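# Hang the shelf towel over the rail

## Task

Pick up the towel lying on the low shelf and drape it across the rail so that a sizeable share of it hangs down on either side; the rail must still be upright afterwards, the robot must not have toppled or be left leaning (either of those means failure), and at the end the grippers must have released the towel and the robot must have backed away from it.

## Robot and tools

ROBOT. A LinearBot: an omnidirectional wheeled base with a column about 1.7 m high. A carriage rides up and down the column (lift_m) and holds two identical six-joint arms, each ending in a two-finger gripper. Arm bases sit roughly 0.57 m + lift_m above the floor; parts of the carriage hang about 0.15 m lower. A hand can reach 0.78 m from its shoulder but only about 0.38 m beneath its arm base. The hand is about 0.16 m long, 0.1 m wide (0.14 m when open); the wrist camera sticks out 0.11 m to one side. The parked arm pose is joints 1-6 = 0, 0.05, 0.05, 1.45, 0, 0. Cameras: carriage_camera (fixed, forward, tilted ~20 degrees down), left_wrist_camera and right_wrist_camera (looking past the fingertips). Images are 896x504 pixels.

FRAMES. Base frame: origin on the floor below the base centre, x forward, y left, z up, in metres. left_hand and right_hand in the results are the midpoint between that hand's pads, in this frame; quat_wxyz rotates base axes into hand axes (hand z runs along the fingers, the fingers open along hand y). Readings tend to sit above the true hand, more so at long reach. base_odometry is in the odometry frame (the base frame at scene start), counts wheel rotation only (slip looks like travel), heading in rad, positive left, -3.142 to 3.142.

move. One action per call, built from "base" and/or "joints", plus optional "speeds" and "min_time_s", and "cameras". All motions start together.
- base: a single relative command measured from the base position in the latest reported state. Exactly one key: translate_m (metres, forward positive, -2 to 2), strafe_m (metres, left positive, -2 to 2) or rotate_rad (radians, counter-clockwise positive, -6.3 to 6.3).
- joints: one flat object; each arm is addressed by its own key names, and every value is an absolute target, not an offset. lift_m 0 to 1 m. For left_ and right_ alike: joint1_rad -2.617 to 3.054 (swing about vertical, 0 forward, positive left); joint2_rad 0 to 3.141 (shoulder: 0 upper arm level backward, 1.57 vertical, 3.14 level forward); joint3_rad 0 to 3.141 (elbow: 0 folded, 3.14 straight); joint4_rad -1.57 to 1.57 (wrist pitch, positive lifts the fingertips); joint5_rad -1.57 to 1.57 (wrist yaw, positive swings the tips to the right, the reverse of joint 1); joint6_rad -2.094 to 2.094 (roll about the finger axis, positive clockwise viewed from the forearm); gripper_m 0 to 0.093 m (gap between pads). Counted as reached within: lift 0.004, j1 0.02, j2 0.105, j3 0.06, j4 0.04, j5 0.025, j6 0.02, gripper 0.004. Omitted joints keep pursuing their earlier targets.
- speeds: caps for this action only. translate_m and strafe_m 0.02-0.5 m/s, rotate_rad 0.05-1.57 rad/s, lift_m 0.08-0.25 m/s; the maximum is the default.
- min_time_s: 0.1-8 s, a floor on how long each arm and gripper motion lasts; use it for straighter, smoother arm paths.
- cameras: list of camera names or "all"; omitted means all, [] means none.
An unknown key makes the call invalid; an out-of-range value gets it refused. A refused call, or a stop during one, cancels the later move, wait and finished_scene calls in that reply. An action runs at most 15 s; a base drive times out at 14 s.

wait: seconds 0 to 10; nothing new is commanded, returns state and images. zoom_image: camera plus region [x0, y0, x1, y1] in pixels, (0,0) top-left, no larger than 504x504; only for cameras in the newest images. read_manual: section "licences", text only. finished_scene: scene = current scene number; ends it for good.

RESULTS. "pictures" lists the cameras in image order (frames may lag the state slightly). "move" reads done, or the worst status. Per motion, base_status/joint_status: done (for the base, wheels turned the commanded amount, slip included); off_target (resting short, may still push); contact_stop or time_out (target dropped, holding in place); not_followed (a self-collision check withheld arm targets; the gripper still acts); limit_stop_at_motor_heat (heat fault, resend the target). on_its_own lists uncommanded behaviour; "held at" there is a target. motor_effort is percent of maximum, bracket = peak in the last action, positive toward higher joint values; drive_wheels sign is meaningless. Joint torques (N m, joints 1-6) include arm weight; joints 1-3 wrap at ±28. A falling lift_m effort while lowering means a hand or load is resting on something. Gripper on a firm object reads slightly under its width; closed on nothing, 0.000-0.002. To release, command well above the reading.

CAUTIONS. The base notices contact, arms do not: arms keep pressing and snap toward targets once free. After a blocked drive, reverse about 0.2 m (or undo the turn). Never reverse under a table edge. The robot tips most easily with the carriage high, arms extended or loaded, when pushing or pulling, or on sudden stops; only images reveal leaning. Keep the two arms from touching. Extended arms heat up even while you think; MOTOR HOT appears at 75 °C, and at 100 °C the arm goes limp for 30-60 s (OVER-TEMPERATURE FAULT), so park arms between steps. The scene keeps running while you reason, holding the last command. Avoid drops, releasing a moving towel, slamming, hard shoves, knocking the rail over, and leaving the robot tilted.

Each tool is called in YAML: its name, and indented under it one key for each argument.

## Session

move:

Scene clock: 0.00 s.
Joint torques (N m): no reading
base_odometry: x=+0.000 y=+0.000 heading=+0.000
base_status: not commanded
joint_positions: lift_m=+0.300 left_joint1_rad=-0.008 left_joint2_rad=+0.036 left_joint3_rad=+0.049 left_joint4_rad=+1.462 left_joint5_rad=+0.046 left_joint6_rad=+0.033 left_gripper_m=+0.09396 right_joint1_rad=+0.002 right_joint2_rad=+0.046 right_joint3_rad=+0.038 right_joint4_rad=+1.456 right_joint5_rad=-0.001 right_joint6_rad=+0.034 right_gripper_m=+0.09396
joint_status: not commanded
motor_effort: lift_m=+23 drive_wheels=+1
left_hand: x=+0.2445 y=+0.2948 z=+1.3220 quat_wxyz=(+0.999, +0.024, +0.047, +0.011) (m; base frame)
right_hand: x=+0.2527 y=-0.3027 z=+1.3189 quat_wxyz=(+0.998, +0.001, +0.061, +0.018) (m; base frame)
pictures: carriage_camera, left_wrist_camera, right_wrist_camera

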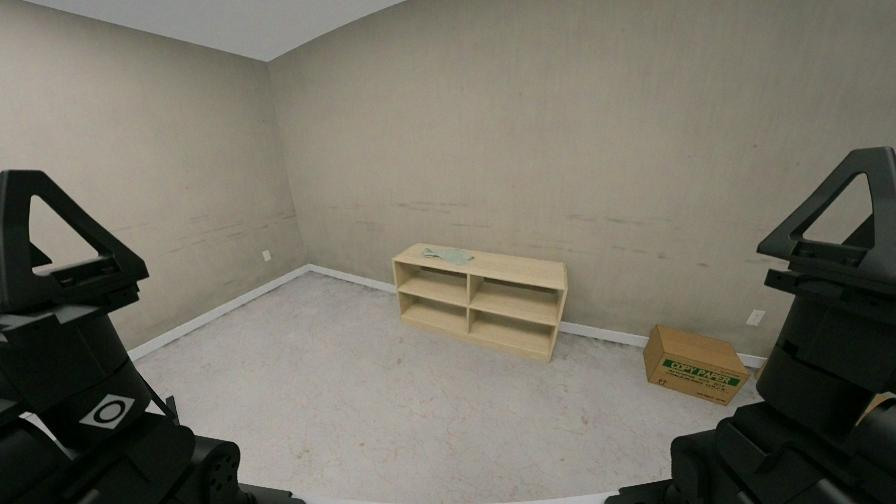

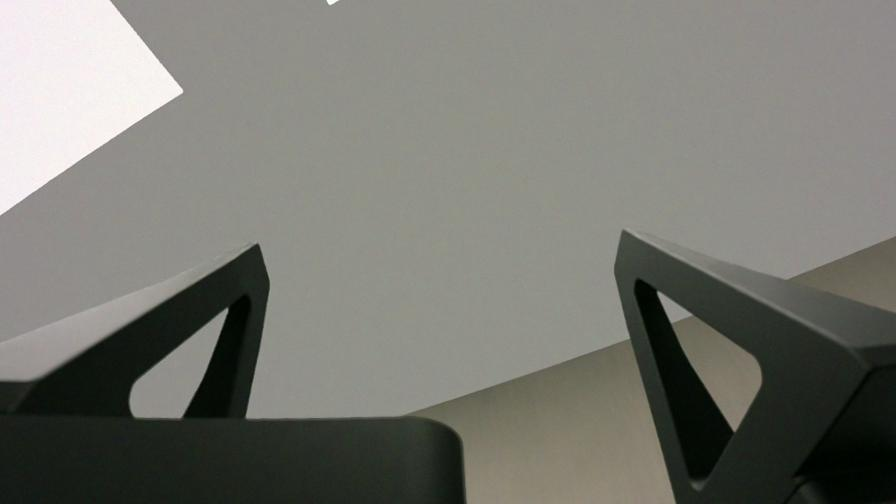

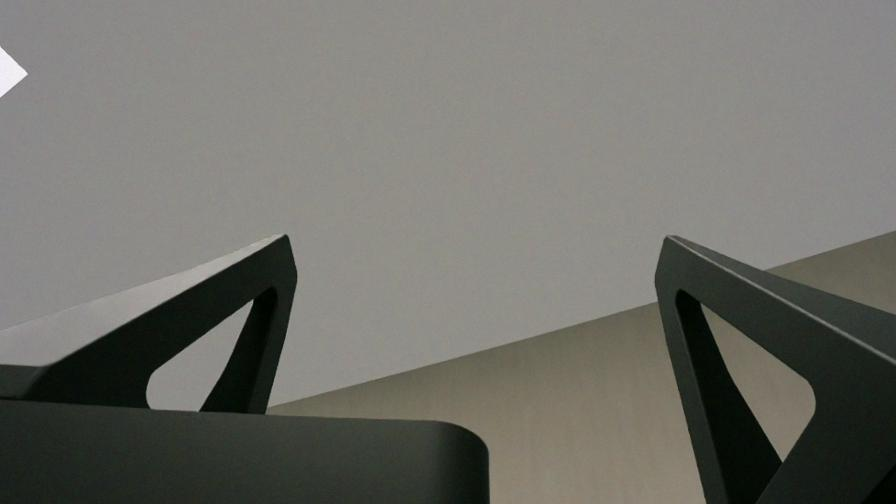

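zoom_image:
  camera: "carriage_camera"
  region: [380, 220, 600, 370]

move:
  base: {"rotate_rad": 1.4}
  cameras: ["carriage_camera"]

Scaled by 2.291 from the camera's 896x504 image, which has a finer 1280x720 frame.

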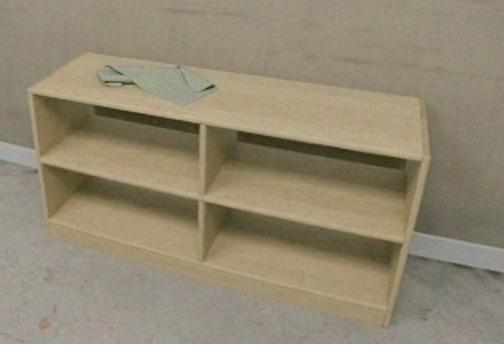

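Scene clock: 5.50 s.
Joint torques (N m): left_arm=[-0.35 3.88 5.7 -0.21 0.01 -0.1] | right_arm=[-0.25 3.82 6.01 -0.16 0.09 0.07]
move: done
base_odometry: x=+0.000 y=+0.000 heading=+1.400
base_status: done
joint_positions: lift_m=+0.300 left_joint1_rad=-0.008 left_joint2_rad=+0.036 left_joint3_rad=+0.049 left_joint4_rad=+1.462 left_joint5_rad=+0.046 left_joint6_rad=+0.033 left_gripper_m=+0.09396 right_joint1_rad=+0.002 right_joint2_rad=+0.046 right_joint3_rad=+0.038 right_joint4_rad=+1.455 right_joint5_rad=-0.001 right_joint6_rad=+0.034 right_gripper_m=+0.09396
joint_status: not commanded
motor_effort: lift_m=+22(23) drive_wheels=+7(14)
left_hand: x=+0.2445 y=+0.2948 z=+1.3220 quat_wxyz=(+0.999, +0.024, +0.047, +0.011) (m; base frame)
right_hand: x=+0.2528 y=-0.3027 z=+1.3189 quat_wxyz=(+0.998, +0.001, +0.061, +0.018) (m; base frame)
pictures: carriage_camera

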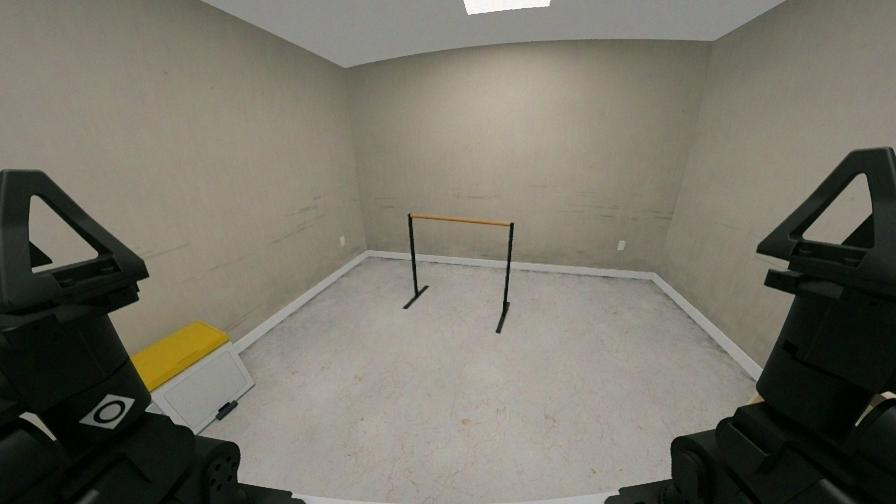

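zoom_image:
  camera: "carriage_camera"
  region: [380, 190, 540, 350]

Scaled by 3.150 from the camera's 896x504 image, which has a finer 1280x720 frame.

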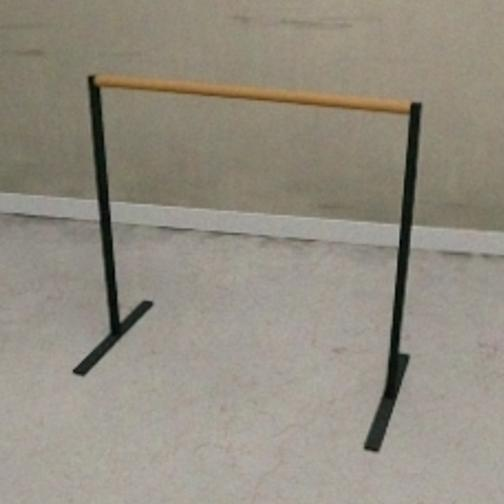

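move:
  base: {"rotate_rad": -1.838}
  cameras: ["carriage_camera"]

move:
  base: {"strafe_m": 0.73}
  cameras: []

move:
  base: {"translate_m": 0.5}
  cameras: ["carriage_camera"]

Scene clock: 52.13 s.
Joint torques (N m): left_arm=[-0.32 3.88 5.76 -0.22 0.03 -0.08] | right_arm=[-0.2 3.75 6.04 -0.15 0.07 0.06]
move: done
base_odometry: x=+0.000 y=+0.000 heading=-0.438
base_status: done
joint_positions: lift_m=+0.300 left_joint1_rad=-0.008 left_joint2_rad=+0.036 left_joint3_rad=+0.049 left_joint4_rad=+1.461 left_joint5_rad=+0.046 left_joint6_rad=+0.033 left_gripper_m=+0.09397 right_joint1_rad=+0.002 right_joint2_rad=+0.046 right_joint3_rad=+0.038 right_joint4_rad=+1.454 right_joint5_rad=-0.001 right_joint6_rad=+0.034 right_gripper_m=+0.09397
joint_status: not commanded
motor_effort: lift_m=+23(23) drive_wheels=+7(16)
left_hand: x=+0.2446 y=+0.2948 z=+1.3220 quat_wxyz=(+0.999, +0.024, +0.047, +0.011) (m; base frame)
right_hand: x=+0.2530 y=-0.3027 z=+1.3189 quat_wxyz=(+0.998, +0.001, +0.062, +0.018) (m; base frame)
pictures: carriage_camera

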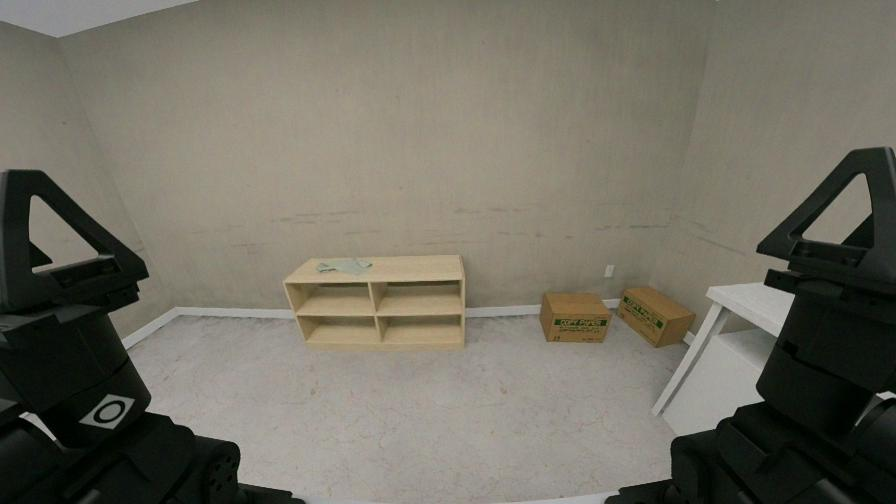

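Scene clock: 55.83 s.
Joint torques (N m): left_arm=[-0.28 3.97 5.72 -0.23 -0.02 -0.08] | right_arm=[-0.31 3.89 6.04 -0.15 0.08 0.07]
move: done
base_odometry: x=+0.311 y=+0.661 heading=-0.439
base_status: done
joint_positions: lift_m=+0.300 left_joint1_rad=-0.009 left_joint2_rad=+0.036 left_joint3_rad=+0.049 left_joint4_rad=+1.461 left_joint5_rad=+0.046 left_joint6_rad=+0.033 left_gripper_m=+0.09397 right_joint1_rad=+0.002 right_joint2_rad=+0.046 right_joint3_rad=+0.038 right_joint4_rad=+1.454 right_joint5_rad=-0.001 right_joint6_rad=+0.034 right_gripper_m=+0.09397
joint_status: not commanded
motor_effort: lift_m=+23(23) drive_wheels=-6(18)
left_hand: x=+0.2446 y=+0.2948 z=+1.3220 quat_wxyz=(+0.999, +0.024, +0.047, +0.011) (m; base frame)
right_hand: x=+0.2530 y=-0.3026 z=+1.3189 quat_wxyz=(+0.998, +0.000, +0.062, +0.018) (m; base frame)
pictures: none
No camera images: "cameras" was empty.

Scene clock: 58.93 s.
Joint torques (N m): left_arm=[-0.27 3.89 5.78 -0.21 0.01 -0.07] | right_arm=[-0.25 3.84 5.83 -0.16 0.07 0.08]
move: done
base_odometry: x=+0.764 y=+0.449 heading=-0.439
base_status: done
joint_positions: lift_m=+0.300 left_joint1_rad=-0.009 left_joint2_rad=+0.036 left_joint3_rad=+0.049 left_joint4_rad=+1.461 left_joint5_rad=+0.046 left_joint6_rad=+0.033 left_gripper_m=+0.09397 right_joint1_rad=+0.002 right_joint2_rad=+0.046 right_joint3_rad=+0.038 right_joint4_rad=+1.455 right_joint5_rad=-0.001 right_joint6_rad=+0.034 right_gripper_m=+0.09397
joint_status: not commanded
motor_effort: lift_m=+23(23) drive_wheels=-4(12)
left_hand: x=+0.2446 y=+0.2948 z=+1.3220 quat_wxyz=(+0.999, +0.024, +0.047, +0.011) (m; base frame)
right_hand: x=+0.2529 y=-0.3026 z=+1.3189 quat_wxyz=(+0.998, +0.000, +0.062, +0.018) (m; base frame)
pictures: carriage_camera

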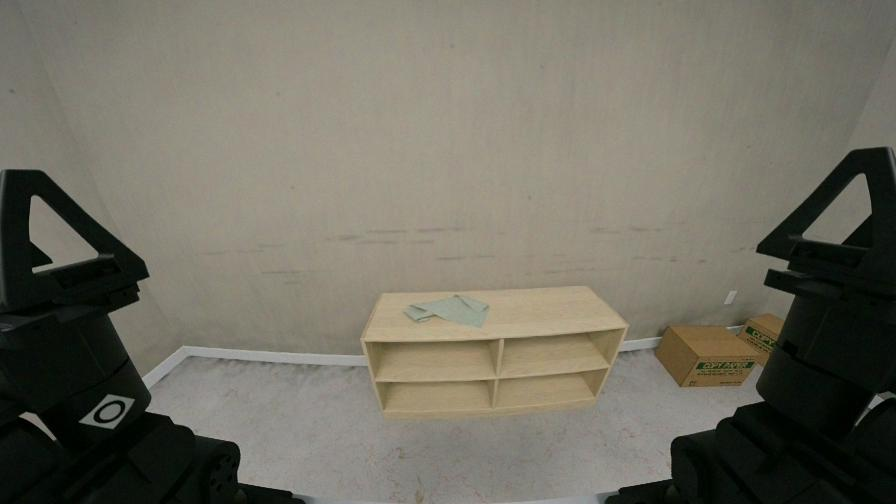

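zoom_image:
  camera: "carriage_camera"
  region: [390, 280, 510, 345]

zoom_image:
  camera: "carriage_camera"
  region: [350, 270, 640, 430]

Scaled by 4.200 from the camera's 896x504 image, which has a finer 1280x720 frame.

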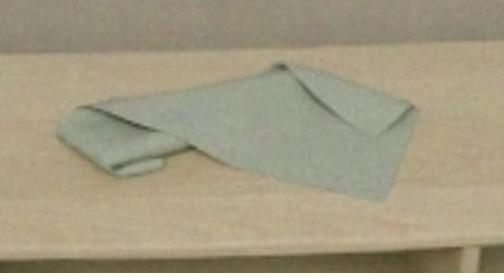

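Scaled by 1.738 from the camera's 896x504 image, which has a finer 1280x720 frame.

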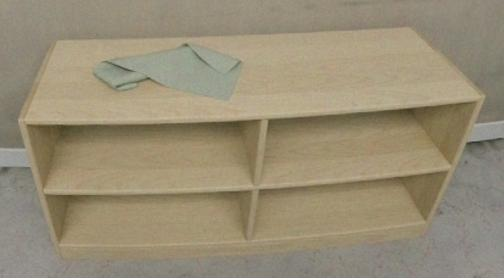

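move:
  base: {"translate_m": 0.42}
  joints: {"right_joint1_rad": 0.335, "right_joint2_rad": 2.62, "right_joint3_rad": 1.84, "right_joint4_rad": -0.79, "right_joint5_rad": 0.0, "right_joint6_rad": 0.0, "right_gripper_m": 0.06}
  speeds: {"translate_m": 0.15}
  min_time_s: 3.5

Scene clock: 104.73 s.
Joint torques (N m): left_arm=[-0.28 3.82 5.72 -0.22 0 -0.09] | right_arm=[0.43 -12.75 7.38 0.25 0.09 -0.08]
move: done
base_odometry: x=+1.144 y=+0.271 heading=-0.438
base_status: done
joint_positions: lift_m=+0.300 left_joint1_rad=-0.009 left_joint2_rad=+0.036 left_joint3_rad=+0.049 left_joint4_rad=+1.461 left_joint5_rad=+0.046 left_joint6_rad=+0.033 left_gripper_m=+0.09397 right_joint1_rad=+0.329 right_joint2_rad=+2.592 right_joint3_rad=+1.821 right_joint4_rad=-0.772 right_joint5_rad=-0.001 right_joint6_rad=+0.014 right_gripper_m=+0.06014
joint_status: all done
motor_effort: lift_m=+23(23) drive_wheels=-4(12)
left_hand: x=+0.2446 y=+0.2948 z=+1.3220 quat_wxyz=(+0.999, +0.024, +0.047, +0.011) (m; base frame)
right_hand: x=+0.6653 y=-0.1511 z=+0.7690 quat_wxyz=(+0.014, -0.157, +0.988, +0.003) (m; base frame)
pictures: carriage_camera, left_wrist_camera, right_wrist_camera
camera_calibration:
carriage_camera: T_world_to_cam=[[-0.00559344, -0.999683, -0.0245389, 0.0358514], [-0.377647, 0.0248338, -0.925616, 1.2686], [0.925933, 0.00408966, -0.377667, 0.352306], [0, 0, 0, 1]] pos_world=[0.153073, 0.00289509, 1.30817]
left_wrist_camera: T_world_to_cam=[[0.0407577, -0.996617, -0.0713641, 0.376849], [0.746087, 0.0778638, -0.66128, 0.670652], [0.6646, -0.0262916, 0.746737, -1.02113], [0, 0, 0, 1]] pos_world=[0.162916, 0.296508, 1.23289]
right_wrist_camera: T_world_to_cam=[[0.289693, -0.955162, -0.0611771, -0.28066], [-0.788336, -0.274367, 0.55068, 0.0715525], [-0.542774, -0.1113, -0.832471, 1.1111], [0, 0, 0, 1]] pos_world=[0.740791, -0.124778, 0.86839]

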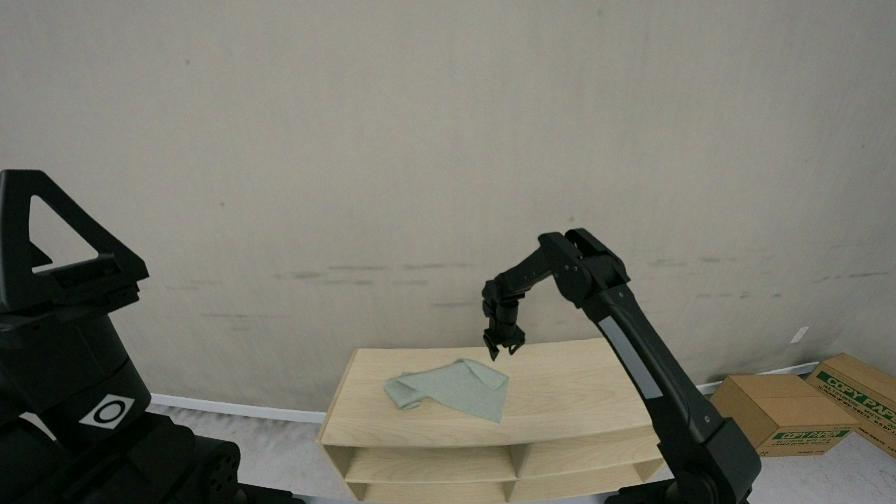

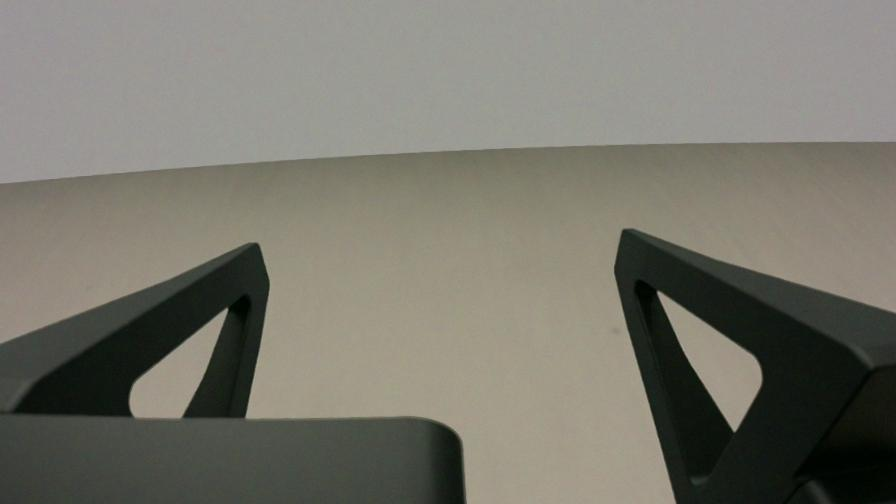

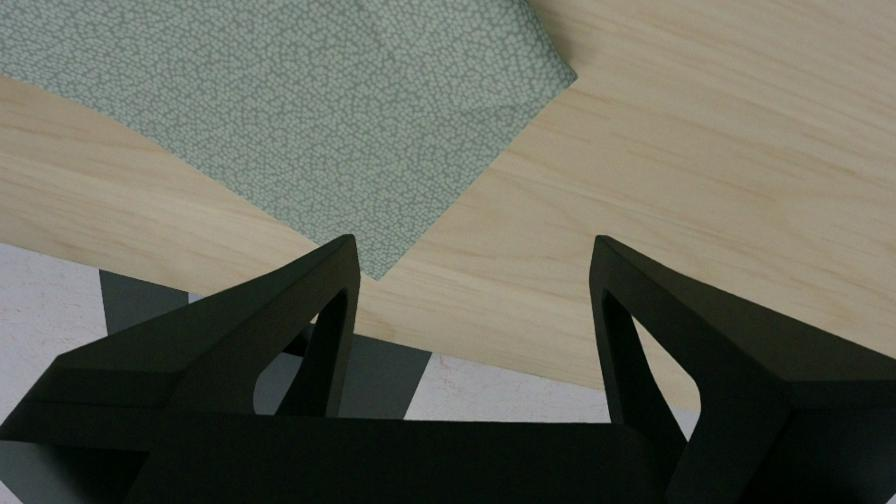

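move:
  joints: {"right_joint1_rad": 0.412, "right_joint2_rad": 2.82, "right_joint3_rad": 1.66, "right_joint4_rad": -0.435, "right_joint5_rad": 0.0, "right_joint6_rad": 0.735, "right_gripper_m": 0.06}
  min_time_s: 1.5
  cameras: ["right_wrist_camera"]

Scene clock: 123.83 s.
Joint torques (N m): left_arm=[-0.31 3.88 5.75 -0.22 0 -0.09] | right_arm=[0.4 -12.12 3.51 0.46 0.14 0.23]
move: done
base_odometry: x=+1.144 y=+0.271 heading=-0.438
base_status: not commanded
joint_positions: lift_m=+0.300 left_joint1_rad=-0.009 left_joint2_rad=+0.036 left_joint3_rad=+0.049 left_joint4_rad=+1.461 left_joint5_rad=+0.046 left_joint6_rad=+0.033 left_gripper_m=+0.09397 right_joint1_rad=+0.405 right_joint2_rad=+2.793 right_joint3_rad=+1.668 right_joint4_rad=-0.450 right_joint5_rad=-0.001 right_joint6_rad=+0.720 right_gripper_m=+0.06014
joint_status: all done
motor_effort: lift_m=+22(23) drive_wheels=-3(3)
left_hand: x=+0.2446 y=+0.2948 z=+1.3220 quat_wxyz=(+0.999, +0.024, +0.047, +0.011) (m; base frame)
right_hand: x=+0.6131 y=-0.1343 z=+0.6537 quat_wxyz=(-0.002, +0.157, +0.988, +0.000) (m; base frame)
pictures: right_wrist_camera
camera_calibration:
right_wrist_camera: T_world_to_cam=[[-0.330011, -0.942241, -0.057227, 0.122541], [-0.781074, 0.238514, 0.577092, 0.145679], [-0.53011, 0.235145, -0.814672, 1.01587], [0, 0, 0, 1]] pos_world=[0.69275, -0.158161, 0.750545]

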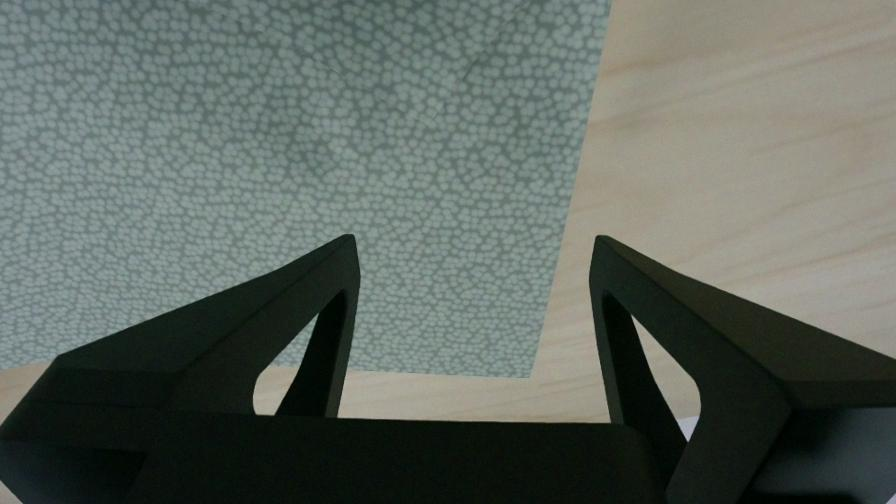

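move:
  joints: {"right_joint1_rad": 0.398, "right_joint2_rad": 2.915, "right_joint3_rad": 1.91, "right_joint4_rad": -0.58, "right_joint5_rad": 0.0, "right_joint6_rad": 0.735, "right_gripper_m": 0.06}
  min_time_s: 1.5
  cameras: ["right_wrist_camera"]

Scene clock: 134.50 s.
Joint torques (N m): left_arm=[-0.31 3.95 5.68 -0.22 0.01 -0.1] | right_arm=[-0.98 -12.51 6.28 0.19 0.15 0.22]
move: done
base_odometry: x=+1.144 y=+0.271 heading=-0.438
base_status: not commanded
joint_positions: lift_m=+0.300 left_joint1_rad=-0.009 left_joint2_rad=+0.036 left_joint3_rad=+0.049 left_joint4_rad=+1.461 left_joint5_rad=+0.046 left_joint6_rad=+0.033 left_gripper_m=+0.09397 right_joint1_rad=+0.405 right_joint2_rad=+2.885 right_joint3_rad=+1.893 right_joint4_rad=-0.563 right_joint5_rad=-0.001 right_joint6_rad=+0.721 right_gripper_m=+0.06013
joint_status: all done
motor_effort: lift_m=+23(23) drive_wheels=-3(3)
left_hand: x=+0.2446 y=+0.2948 z=+1.3220 quat_wxyz=(+0.999, +0.024, +0.047, +0.011) (m; base frame)
right_hand: x=+0.6470 y=-0.1198 z=+0.6537 quat_wxyz=(+0.007, +0.157, +0.988, +0.005) (m; base frame)
pictures: right_wrist_camera
camera_calibration:
right_wrist_camera: T_world_to_cam=[[-0.330233, -0.941215, -0.0711319, 0.156749], [-0.791512, 0.235074, 0.564136, 0.183474], [-0.514252, 0.242598, -0.822612, 1.02621], [0, 0, 0, 1]] pos_world=[0.724714, -0.144552, 0.751815]

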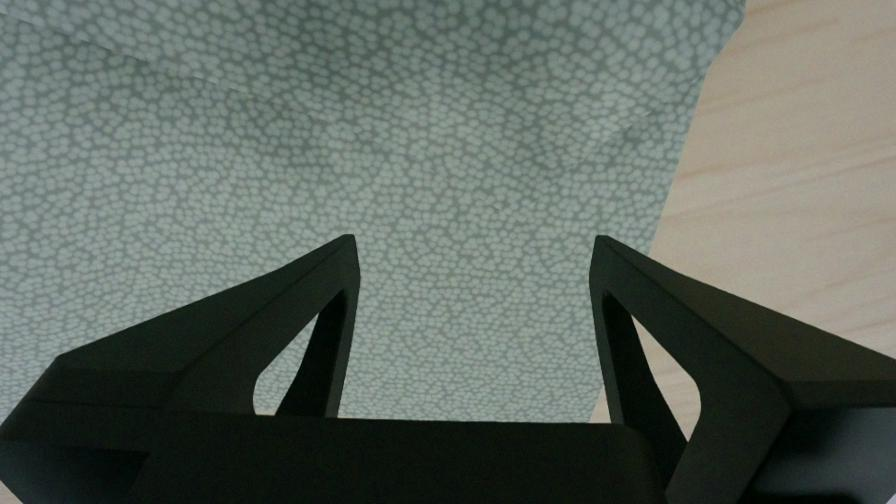

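move:
  joints: {"lift_m": 0.262}
  speeds: {"lift_m": 0.08}
  cameras: ["right_wrist_camera"]

Scene clock: 142.60 s.
Joint torques (N m): left_arm=[-0.25 3.93 5.71 -0.24 0.01 -0.07] | right_arm=[-0.68 -10.7 4.31 0.82 0.28 0.23]
move: done
base_odometry: x=+1.144 y=+0.271 heading=-0.438
base_status: not commanded
joint_positions: lift_m=+0.263 left_joint1_rad=-0.009 left_joint2_rad=+0.036 left_joint3_rad=+0.049 left_joint4_rad=+1.461 left_joint5_rad=+0.046 left_joint6_rad=+0.033 left_gripper_m=+0.09397 right_joint1_rad=+0.403 right_joint2_rad=+2.861 right_joint3_rad=+1.919 right_joint4_rad=-0.635 right_joint5_rad=-0.012 right_joint6_rad=+0.721 right_gripper_m=+0.06011
joint_status: all done
motor_effort: lift_m=+17(18) drive_wheels=+4(4)
left_hand: x=+0.2446 y=+0.2948 z=+1.2846 quat_wxyz=(+0.999, +0.024, +0.047, +0.011) (m; base frame)
right_hand: x=+0.6476 y=-0.1189 z=+0.6317 quat_wxyz=(-0.006, +0.159, +0.987, +0.003) (m; base frame)
pictures: right_wrist_camera
camera_calibration:
right_wrist_camera: T_world_to_cam=[[-0.334414, -0.940301, -0.0632606, 0.154047], [-0.776196, 0.236737, 0.584359, 0.17366], [-0.534497, 0.244521, -0.809026, 1.01289], [0, 0, 0, 1]] pos_world=[0.727697, -0.143934, 0.72772]

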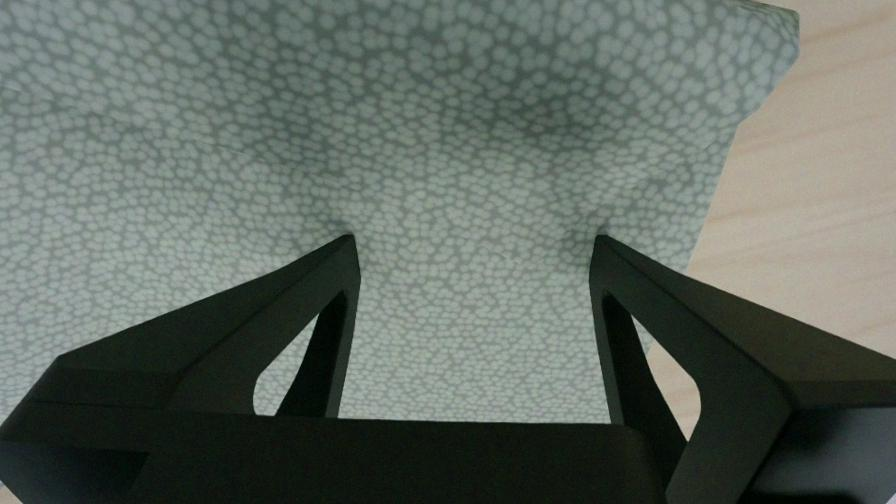

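move:
  joints: {"lift_m": 0.27}
  speeds: {"lift_m": 0.08}
  cameras: []

move:
  joints: {"right_gripper_m": 0.0}
  min_time_s: 2.5
  cameras: ["right_wrist_camera"]

Scene clock: 147.07 s.
Joint torques (N m): left_arm=[-0.25 3.79 5.72 -0.23 0.01 -0.09] | right_arm=[-0.69 -11.66 4.23 0.63 0.28 0.19]
move: done
base_odometry: x=+1.144 y=+0.271 heading=-0.438
base_status: not commanded
joint_positions: lift_m=+0.270 left_joint1_rad=-0.009 left_joint2_rad=+0.036 left_joint3_rad=+0.049 left_joint4_rad=+1.461 left_joint5_rad=+0.046 left_joint6_rad=+0.033 left_gripper_m=+0.09397 right_joint1_rad=+0.403 right_joint2_rad=+2.872 right_joint3_rad=+1.919 right_joint4_rad=-0.615 right_joint5_rad=-0.012 right_joint6_rad=+0.721 right_gripper_m=+0.06011
joint_status: all done
motor_effort: lift_m=+25(28) drive_wheels=+4(4)
left_hand: x=+0.2446 y=+0.2948 z=+1.2917 quat_wxyz=(+0.999, +0.024, +0.047, +0.011) (m; base frame)
right_hand: x=+0.6486 y=-0.1185 z=+0.6338 quat_wxyz=(-0.002, +0.159, +0.987, +0.006) (m; base frame)
pictures: none
No camera images: "cameras" was empty.

Scene clock: 149.87 s.
Joint torques (N m): left_arm=[-0.21 3.81 5.75 -0.24 -0.01 -0.09] | right_arm=[-0.68 -11.7 4.25 0.49 0.22 0.2]
move: done
base_odometry: x=+1.144 y=+0.271 heading=-0.438
base_status: not commanded
joint_positions: lift_m=+0.270 left_joint1_rad=-0.009 left_joint2_rad=+0.036 left_joint3_rad=+0.049 left_joint4_rad=+1.461 left_joint5_rad=+0.046 left_joint6_rad=+0.033 left_gripper_m=+0.09397 right_joint1_rad=+0.403 right_joint2_rad=+2.872 right_joint3_rad=+1.919 right_joint4_rad=-0.596 right_joint5_rad=-0.008 right_joint6_rad=+0.722 right_gripper_m=+0.00216
joint_status: all done
motor_effort: lift_m=+25(25) drive_wheels=+4(4)
left_hand: x=+0.2446 y=+0.2948 z=+1.2917 quat_wxyz=(+0.999, +0.024, +0.047, +0.011) (m; base frame)
right_hand: x=+0.6533 y=-0.1172 z=+0.6338 quat_wxyz=(+0.007, +0.159, +0.987, +0.009) (m; base frame)
pictures: right_wrist_camera
camera_calibration:
right_wrist_camera: T_world_to_cam=[[-0.332839, -0.939624, -0.079523, 0.167065], [-0.791877, 0.23272, 0.5646, 0.198705], [-0.512005, 0.250893, -0.821525, 1.01126], [0, 0, 0, 1]] pos_world=[0.730726, -0.142983, 0.731871]

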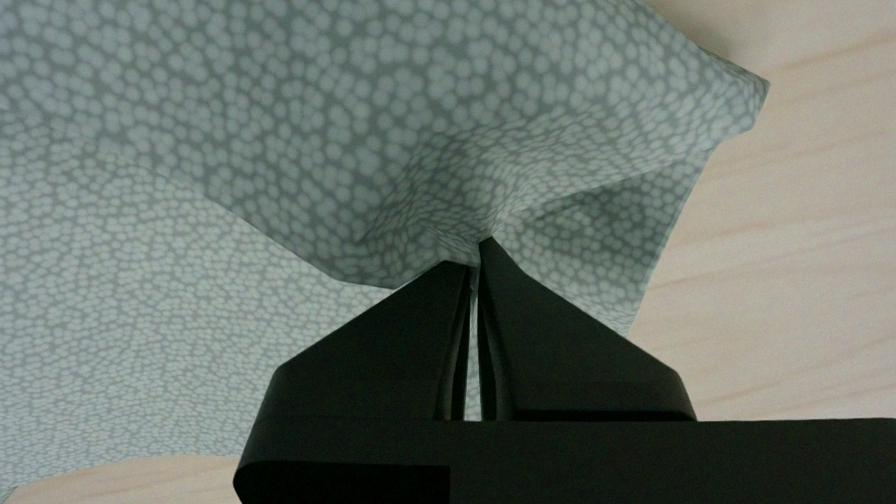

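move:
  joints: {"lift_m": 0.42}
  speeds: {"lift_m": 0.1}
  cameras: ["carriage_camera", "right_wrist_camera"]

Scene clock: 154.30 s.
Joint torques (N m): left_arm=[-0.31 3.81 5.6 -0.24 0.02 -0.09] | right_arm=[-0.54 -13.04 4.29 0.35 0.21 0.2]
move: done
base_odometry: x=+1.144 y=+0.271 heading=-0.438
base_status: not commanded
joint_positions: lift_m=+0.420 left_joint1_rad=-0.009 left_joint2_rad=+0.036 left_joint3_rad=+0.049 left_joint4_rad=+1.461 left_joint5_rad=+0.046 left_joint6_rad=+0.033 left_gripper_m=+0.09397 right_joint1_rad=+0.403 right_joint2_rad=+2.891 right_joint3_rad=+1.917 right_joint4_rad=-0.586 right_joint5_rad=-0.007 right_joint6_rad=+0.722 right_gripper_m=+0.00210
joint_status: all done
motor_effort: lift_m=+24(29) drive_wheels=+4(4)
left_hand: x=+0.2446 y=+0.2948 z=+1.4418 quat_wxyz=(+0.999, +0.024, +0.047, +0.011) (m; base frame)
right_hand: x=+0.6487 y=-0.1193 z=+0.7749 quat_wxyz=(+0.002, +0.159, +0.987, +0.006) (m; base frame)
pictures: carriage_camera, right_wrist_camera
camera_calibration:
carriage_camera: T_world_to_cam=[[-0.00559344, -0.999683, -0.0245389, 0.038792], [-0.377647, 0.0248338, -0.925616, 1.37952], [0.925933, 0.00408966, -0.377667, 0.397563], [0, 0, 0, 1]] pos_world=[0.153073, 0.00289509, 1.42801]
right_wrist_camera: T_world_to_cam=[[-0.333622, -0.940011, -0.0712398, 0.168815], [-0.786063, 0.235675, 0.571456, 0.107173], [-0.520386, 0.246649, -0.817534, 1.12715], [0, 0, 0, 1]] pos_world=[0.727119, -0.144581, 0.872267]

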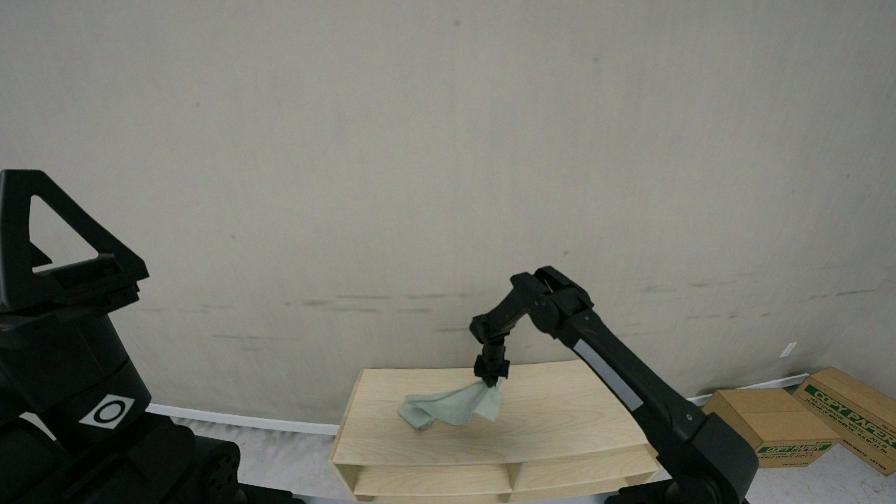

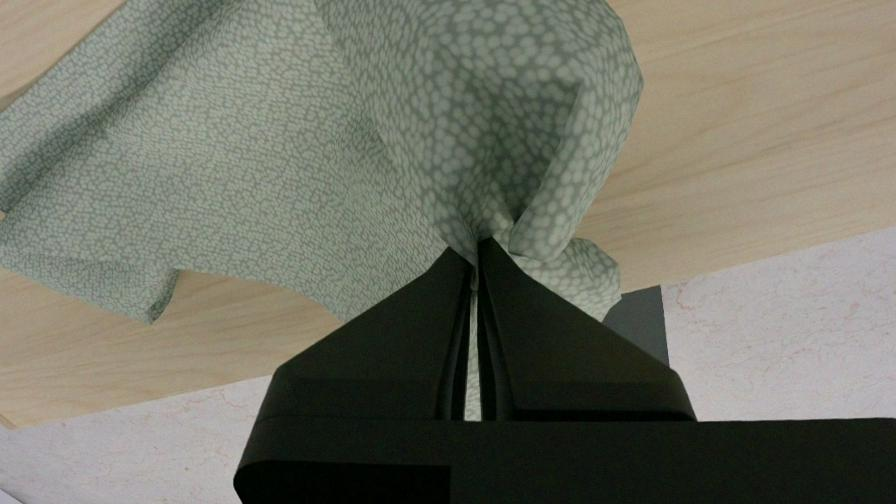

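move:
  joints: {"lift_m": 0.8}
  speeds: {"lift_m": 0.12}
  cameras: ["carriage_camera", "right_wrist_camera"]

Scene clock: 160.27 s.
Joint torques (N m): left_arm=[-0.32 3.95 5.72 -0.21 -0.01 -0.09] | right_arm=[-0.68 -13.83 4.68 0.31 0.22 0.21]
move: done
base_odometry: x=+1.144 y=+0.271 heading=-0.438
base_status: not commanded
joint_positions: lift_m=+0.800 left_joint1_rad=-0.009 left_joint2_rad=+0.036 left_joint3_rad=+0.049 left_joint4_rad=+1.461 left_joint5_rad=+0.046 left_joint6_rad=+0.033 left_gripper_m=+0.09397 right_joint1_rad=+0.403 right_joint2_rad=+2.898 right_joint3_rad=+1.914 right_joint4_rad=-0.583 right_joint5_rad=-0.007 right_joint6_rad=+0.722 right_gripper_m=+0.00209
joint_status: all done
motor_effort: lift_m=+24(29) drive_wheels=+4(4)
left_hand: x=+0.2446 y=+0.2948 z=+1.8217 quat_wxyz=(+0.999, +0.024, +0.047, +0.011) (m; base frame)
right_hand: x=+0.6463 y=-0.1204 z=+1.1515 quat_wxyz=(+0.000, +0.159, +0.987, +0.004) (m; base frame)
pictures: carriage_camera, right_wrist_camera
camera_calibration:
carriage_camera: T_world_to_cam=[[-0.00559344, -0.999683, -0.0245389, 0.0481157], [-0.377647, 0.0248338, -0.925616, 1.73122], [0.925933, 0.00408966, -0.377667, 0.541061], [0, 0, 0, 1]] pos_world=[0.153073, 0.00289509, 1.80796]
right_wrist_camera: T_world_to_cam=[[-0.334002, -0.9402, -0.0668368, 0.188966], [-0.782929, 0.23725, 0.575096, -0.115682], [-0.524848, 0.244412, -0.815351, 1.43414], [0, 0, 0, 1]] pos_world=[0.725249, -0.145409, 1.24849]

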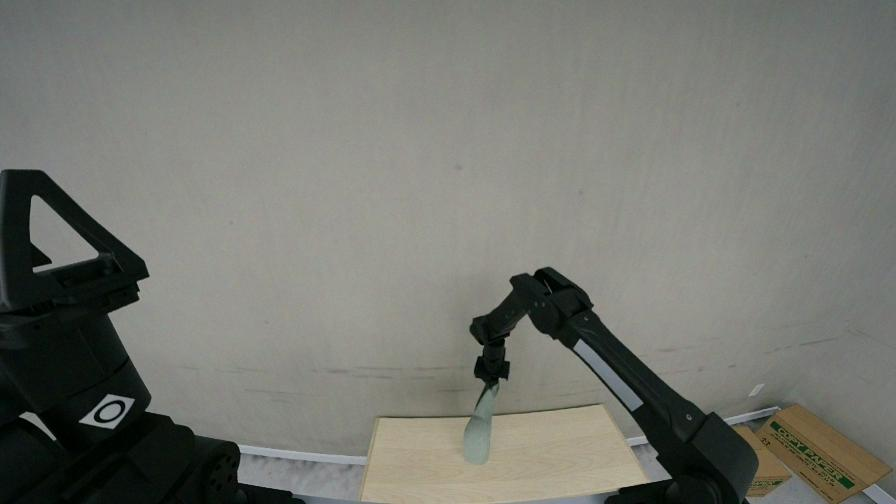

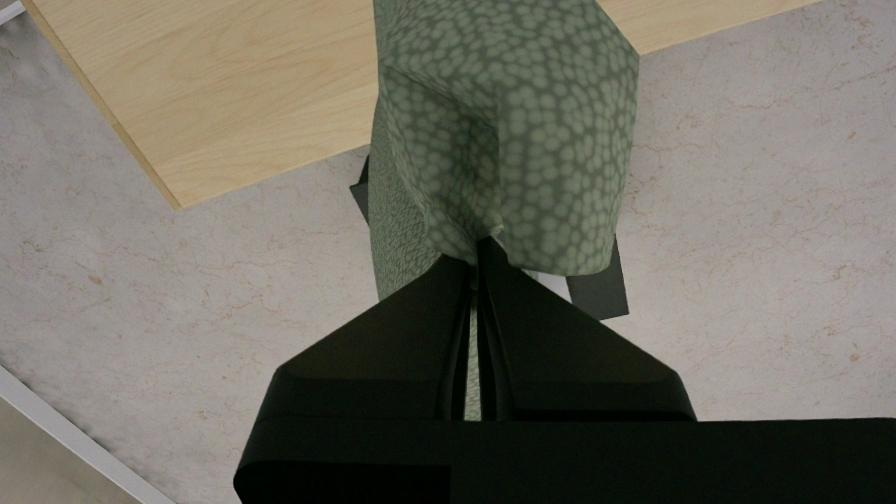

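zoom_image:
  camera: "carriage_camera"
  region: [420, 340, 560, 500]

Scaled by 3.150 from the camera's 896x504 image, which has a finer 1280x720 frame.

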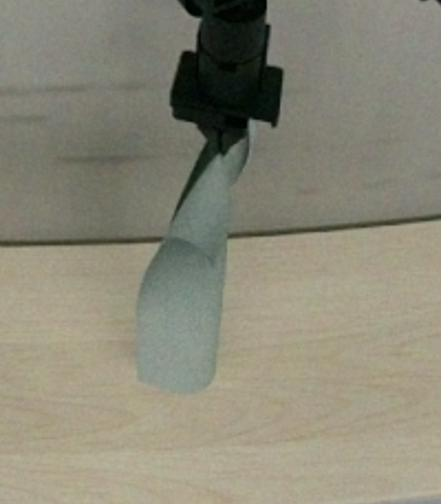

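move:
  base: {"translate_m": -0.45}
  joints: {"lift_m": 0.85}
  speeds: {"translate_m": 0.2, "lift_m": 0.1}
  cameras: ["carriage_camera"]

move:
  base: {"rotate_rad": 1.41}
  speeds: {"rotate_rad": 0.6}
  cameras: ["carriage_camera"]

Scene clock: 179.47 s.
Joint torques (N m): left_arm=[-0.29 3.99 5.74 -0.22 0 -0.08] | right_arm=[-0.43 -14.27 4.51 0.26 0.19 0.21]
move: done
base_odometry: x=+0.737 y=+0.462 heading=-0.438
base_status: done
joint_positions: lift_m=+0.850 left_joint1_rad=-0.009 left_joint2_rad=+0.036 left_joint3_rad=+0.049 left_joint4_rad=+1.460 left_joint5_rad=+0.046 left_joint6_rad=+0.033 left_gripper_m=+0.09397 right_joint1_rad=+0.400 right_joint2_rad=+2.901 right_joint3_rad=+1.914 right_joint4_rad=-0.579 right_joint5_rad=-0.005 right_joint6_rad=+0.722 right_gripper_m=+0.00209
joint_status: all done
motor_effort: lift_m=+24(30) drive_wheels=+0(13)
left_hand: x=+0.2449 y=+0.2948 z=+1.8718 quat_wxyz=(+0.999, +0.024, +0.048, +0.011) (m; base frame)
right_hand: x=+0.6466 y=-0.1218 z=+1.2001 quat_wxyz=(+0.001, +0.160, +0.987, +0.003) (m; base frame)
pictures: carriage_camera
camera_calibration:
carriage_camera: T_world_to_cam=[[-0.00559344, -0.999683, -0.0245389, 0.0493439], [-0.377647, 0.0248338, -0.925616, 1.77754], [0.925933, 0.00408966, -0.377667, 0.559962], [0, 0, 0, 1]] pos_world=[0.153073, 0.00289509, 1.85801]

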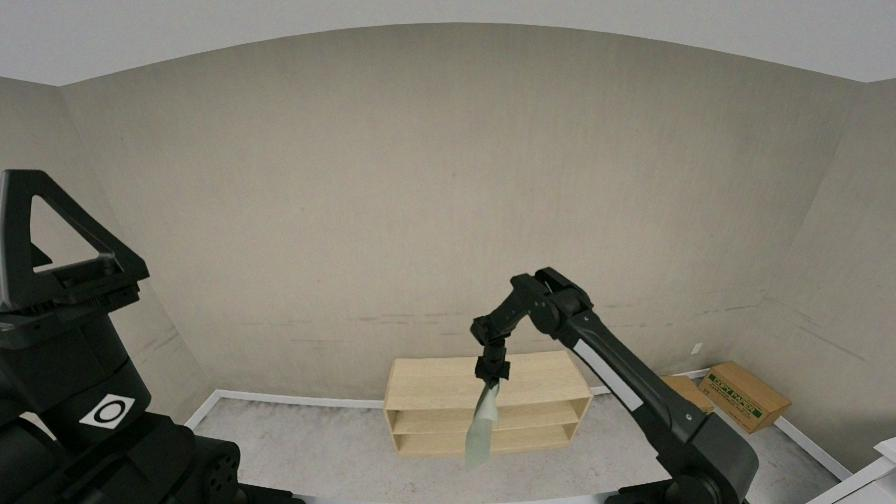

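Scene clock: 182.87 s.
Joint torques (N m): left_arm=[-0.24 3.97 5.7 -0.2 0.01 -0.08] | right_arm=[-0.49 -14.15 4.49 0.27 0.19 0.21]
move: done
base_odometry: x=+0.737 y=+0.462 heading=+0.972
base_status: done
joint_positions: lift_m=+0.850 left_joint1_rad=-0.009 left_joint2_rad=+0.036 left_joint3_rad=+0.049 left_joint4_rad=+1.460 left_joint5_rad=+0.046 left_joint6_rad=+0.033 left_gripper_m=+0.09398 right_joint1_rad=+0.400 right_joint2_rad=+2.901 right_joint3_rad=+1.914 right_joint4_rad=-0.579 right_joint5_rad=-0.005 right_joint6_rad=+0.722 right_gripper_m=+0.00208
joint_status: not commanded
motor_effort: lift_m=+24(24) drive_wheels=+7(13)
left_hand: x=+0.2449 y=+0.2948 z=+1.8718 quat_wxyz=(+0.999, +0.024, +0.048, +0.011) (m; base frame)
right_hand: x=+0.6467 y=-0.1220 z=+1.2001 quat_wxyz=(+0.001, +0.160, +0.987, +0.003) (m; base frame)
pictures: carriage_camera
camera_calibration:
carriage_camera: T_world_to_cam=[[-0.00559344, -0.999683, -0.0245389, 0.0493439], [-0.377647, 0.0248338, -0.925616, 1.77754], [0.925933, 0.00408966, -0.377667, 0.559962], [0, 0, 0, 1]] pos_world=[0.153073, 0.00289509, 1.85801]

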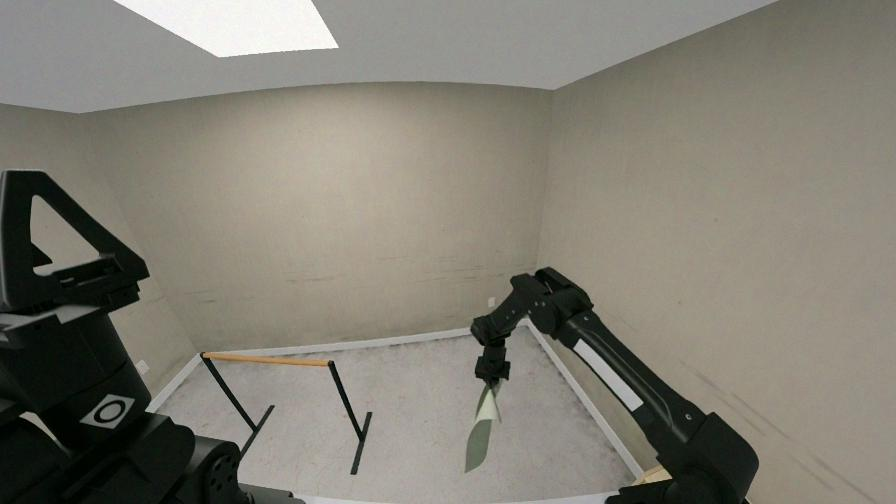

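move:
  base: {"strafe_m": 1.05}
  speeds: {"strafe_m": 0.3}
  cameras: ["carriage_camera"]

zoom_image:
  camera: "carriage_camera"
  region: [250, 250, 650, 500]

Scene clock: 190.03 s.
Joint torques (N m): left_arm=[-0.29 3.9 5.64 -0.2 -0.01 -0.1] | right_arm=[-0.34 -14.09 4.4 0.26 0.19 0.21]
move: done
base_odometry: x=-0.131 y=+1.053 heading=+0.973
base_status: done
joint_positions: lift_m=+0.850 left_joint1_rad=-0.009 left_joint2_rad=+0.036 left_joint3_rad=+0.049 left_joint4_rad=+1.460 left_joint5_rad=+0.046 left_joint6_rad=+0.033 left_gripper_m=+0.09398 right_joint1_rad=+0.399 right_joint2_rad=+2.901 right_joint3_rad=+1.914 right_joint4_rad=-0.579 right_joint5_rad=-0.004 right_joint6_rad=+0.722 right_gripper_m=+0.00208
joint_status: not commanded
motor_effort: lift_m=+24(24) drive_wheels=-6(17)
left_hand: x=+0.2449 y=+0.2948 z=+1.8718 quat_wxyz=(+0.999, +0.024, +0.048, +0.011) (m; base frame)
right_hand: x=+0.6469 y=-0.1224 z=+1.2001 quat_wxyz=(+0.001, +0.161, +0.987, +0.003) (m; base frame)
pictures: carriage_camera
camera_calibration:
carriage_camera: T_world_to_cam=[[-0.00559344, -0.999683, -0.0245389, 0.0493439], [-0.377647, 0.0248338, -0.925616, 1.77754], [0.925933, 0.00408966, -0.377667, 0.559962], [0, 0, 0, 1]] pos_world=[0.153073, 0.00289509, 1.85801]

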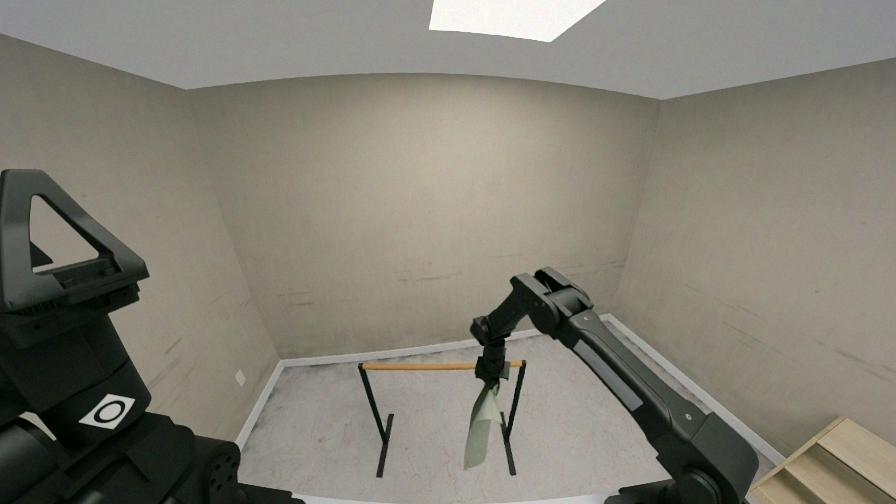

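Scaled by 1.260 from the camera's 896x504 image, which has a finer 1280x720 frame.

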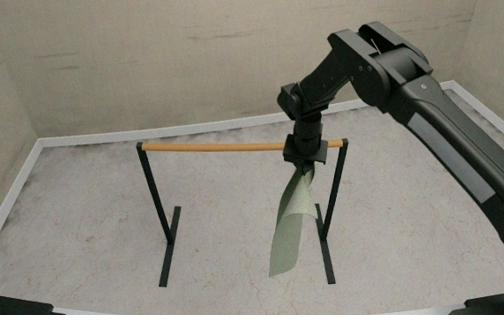

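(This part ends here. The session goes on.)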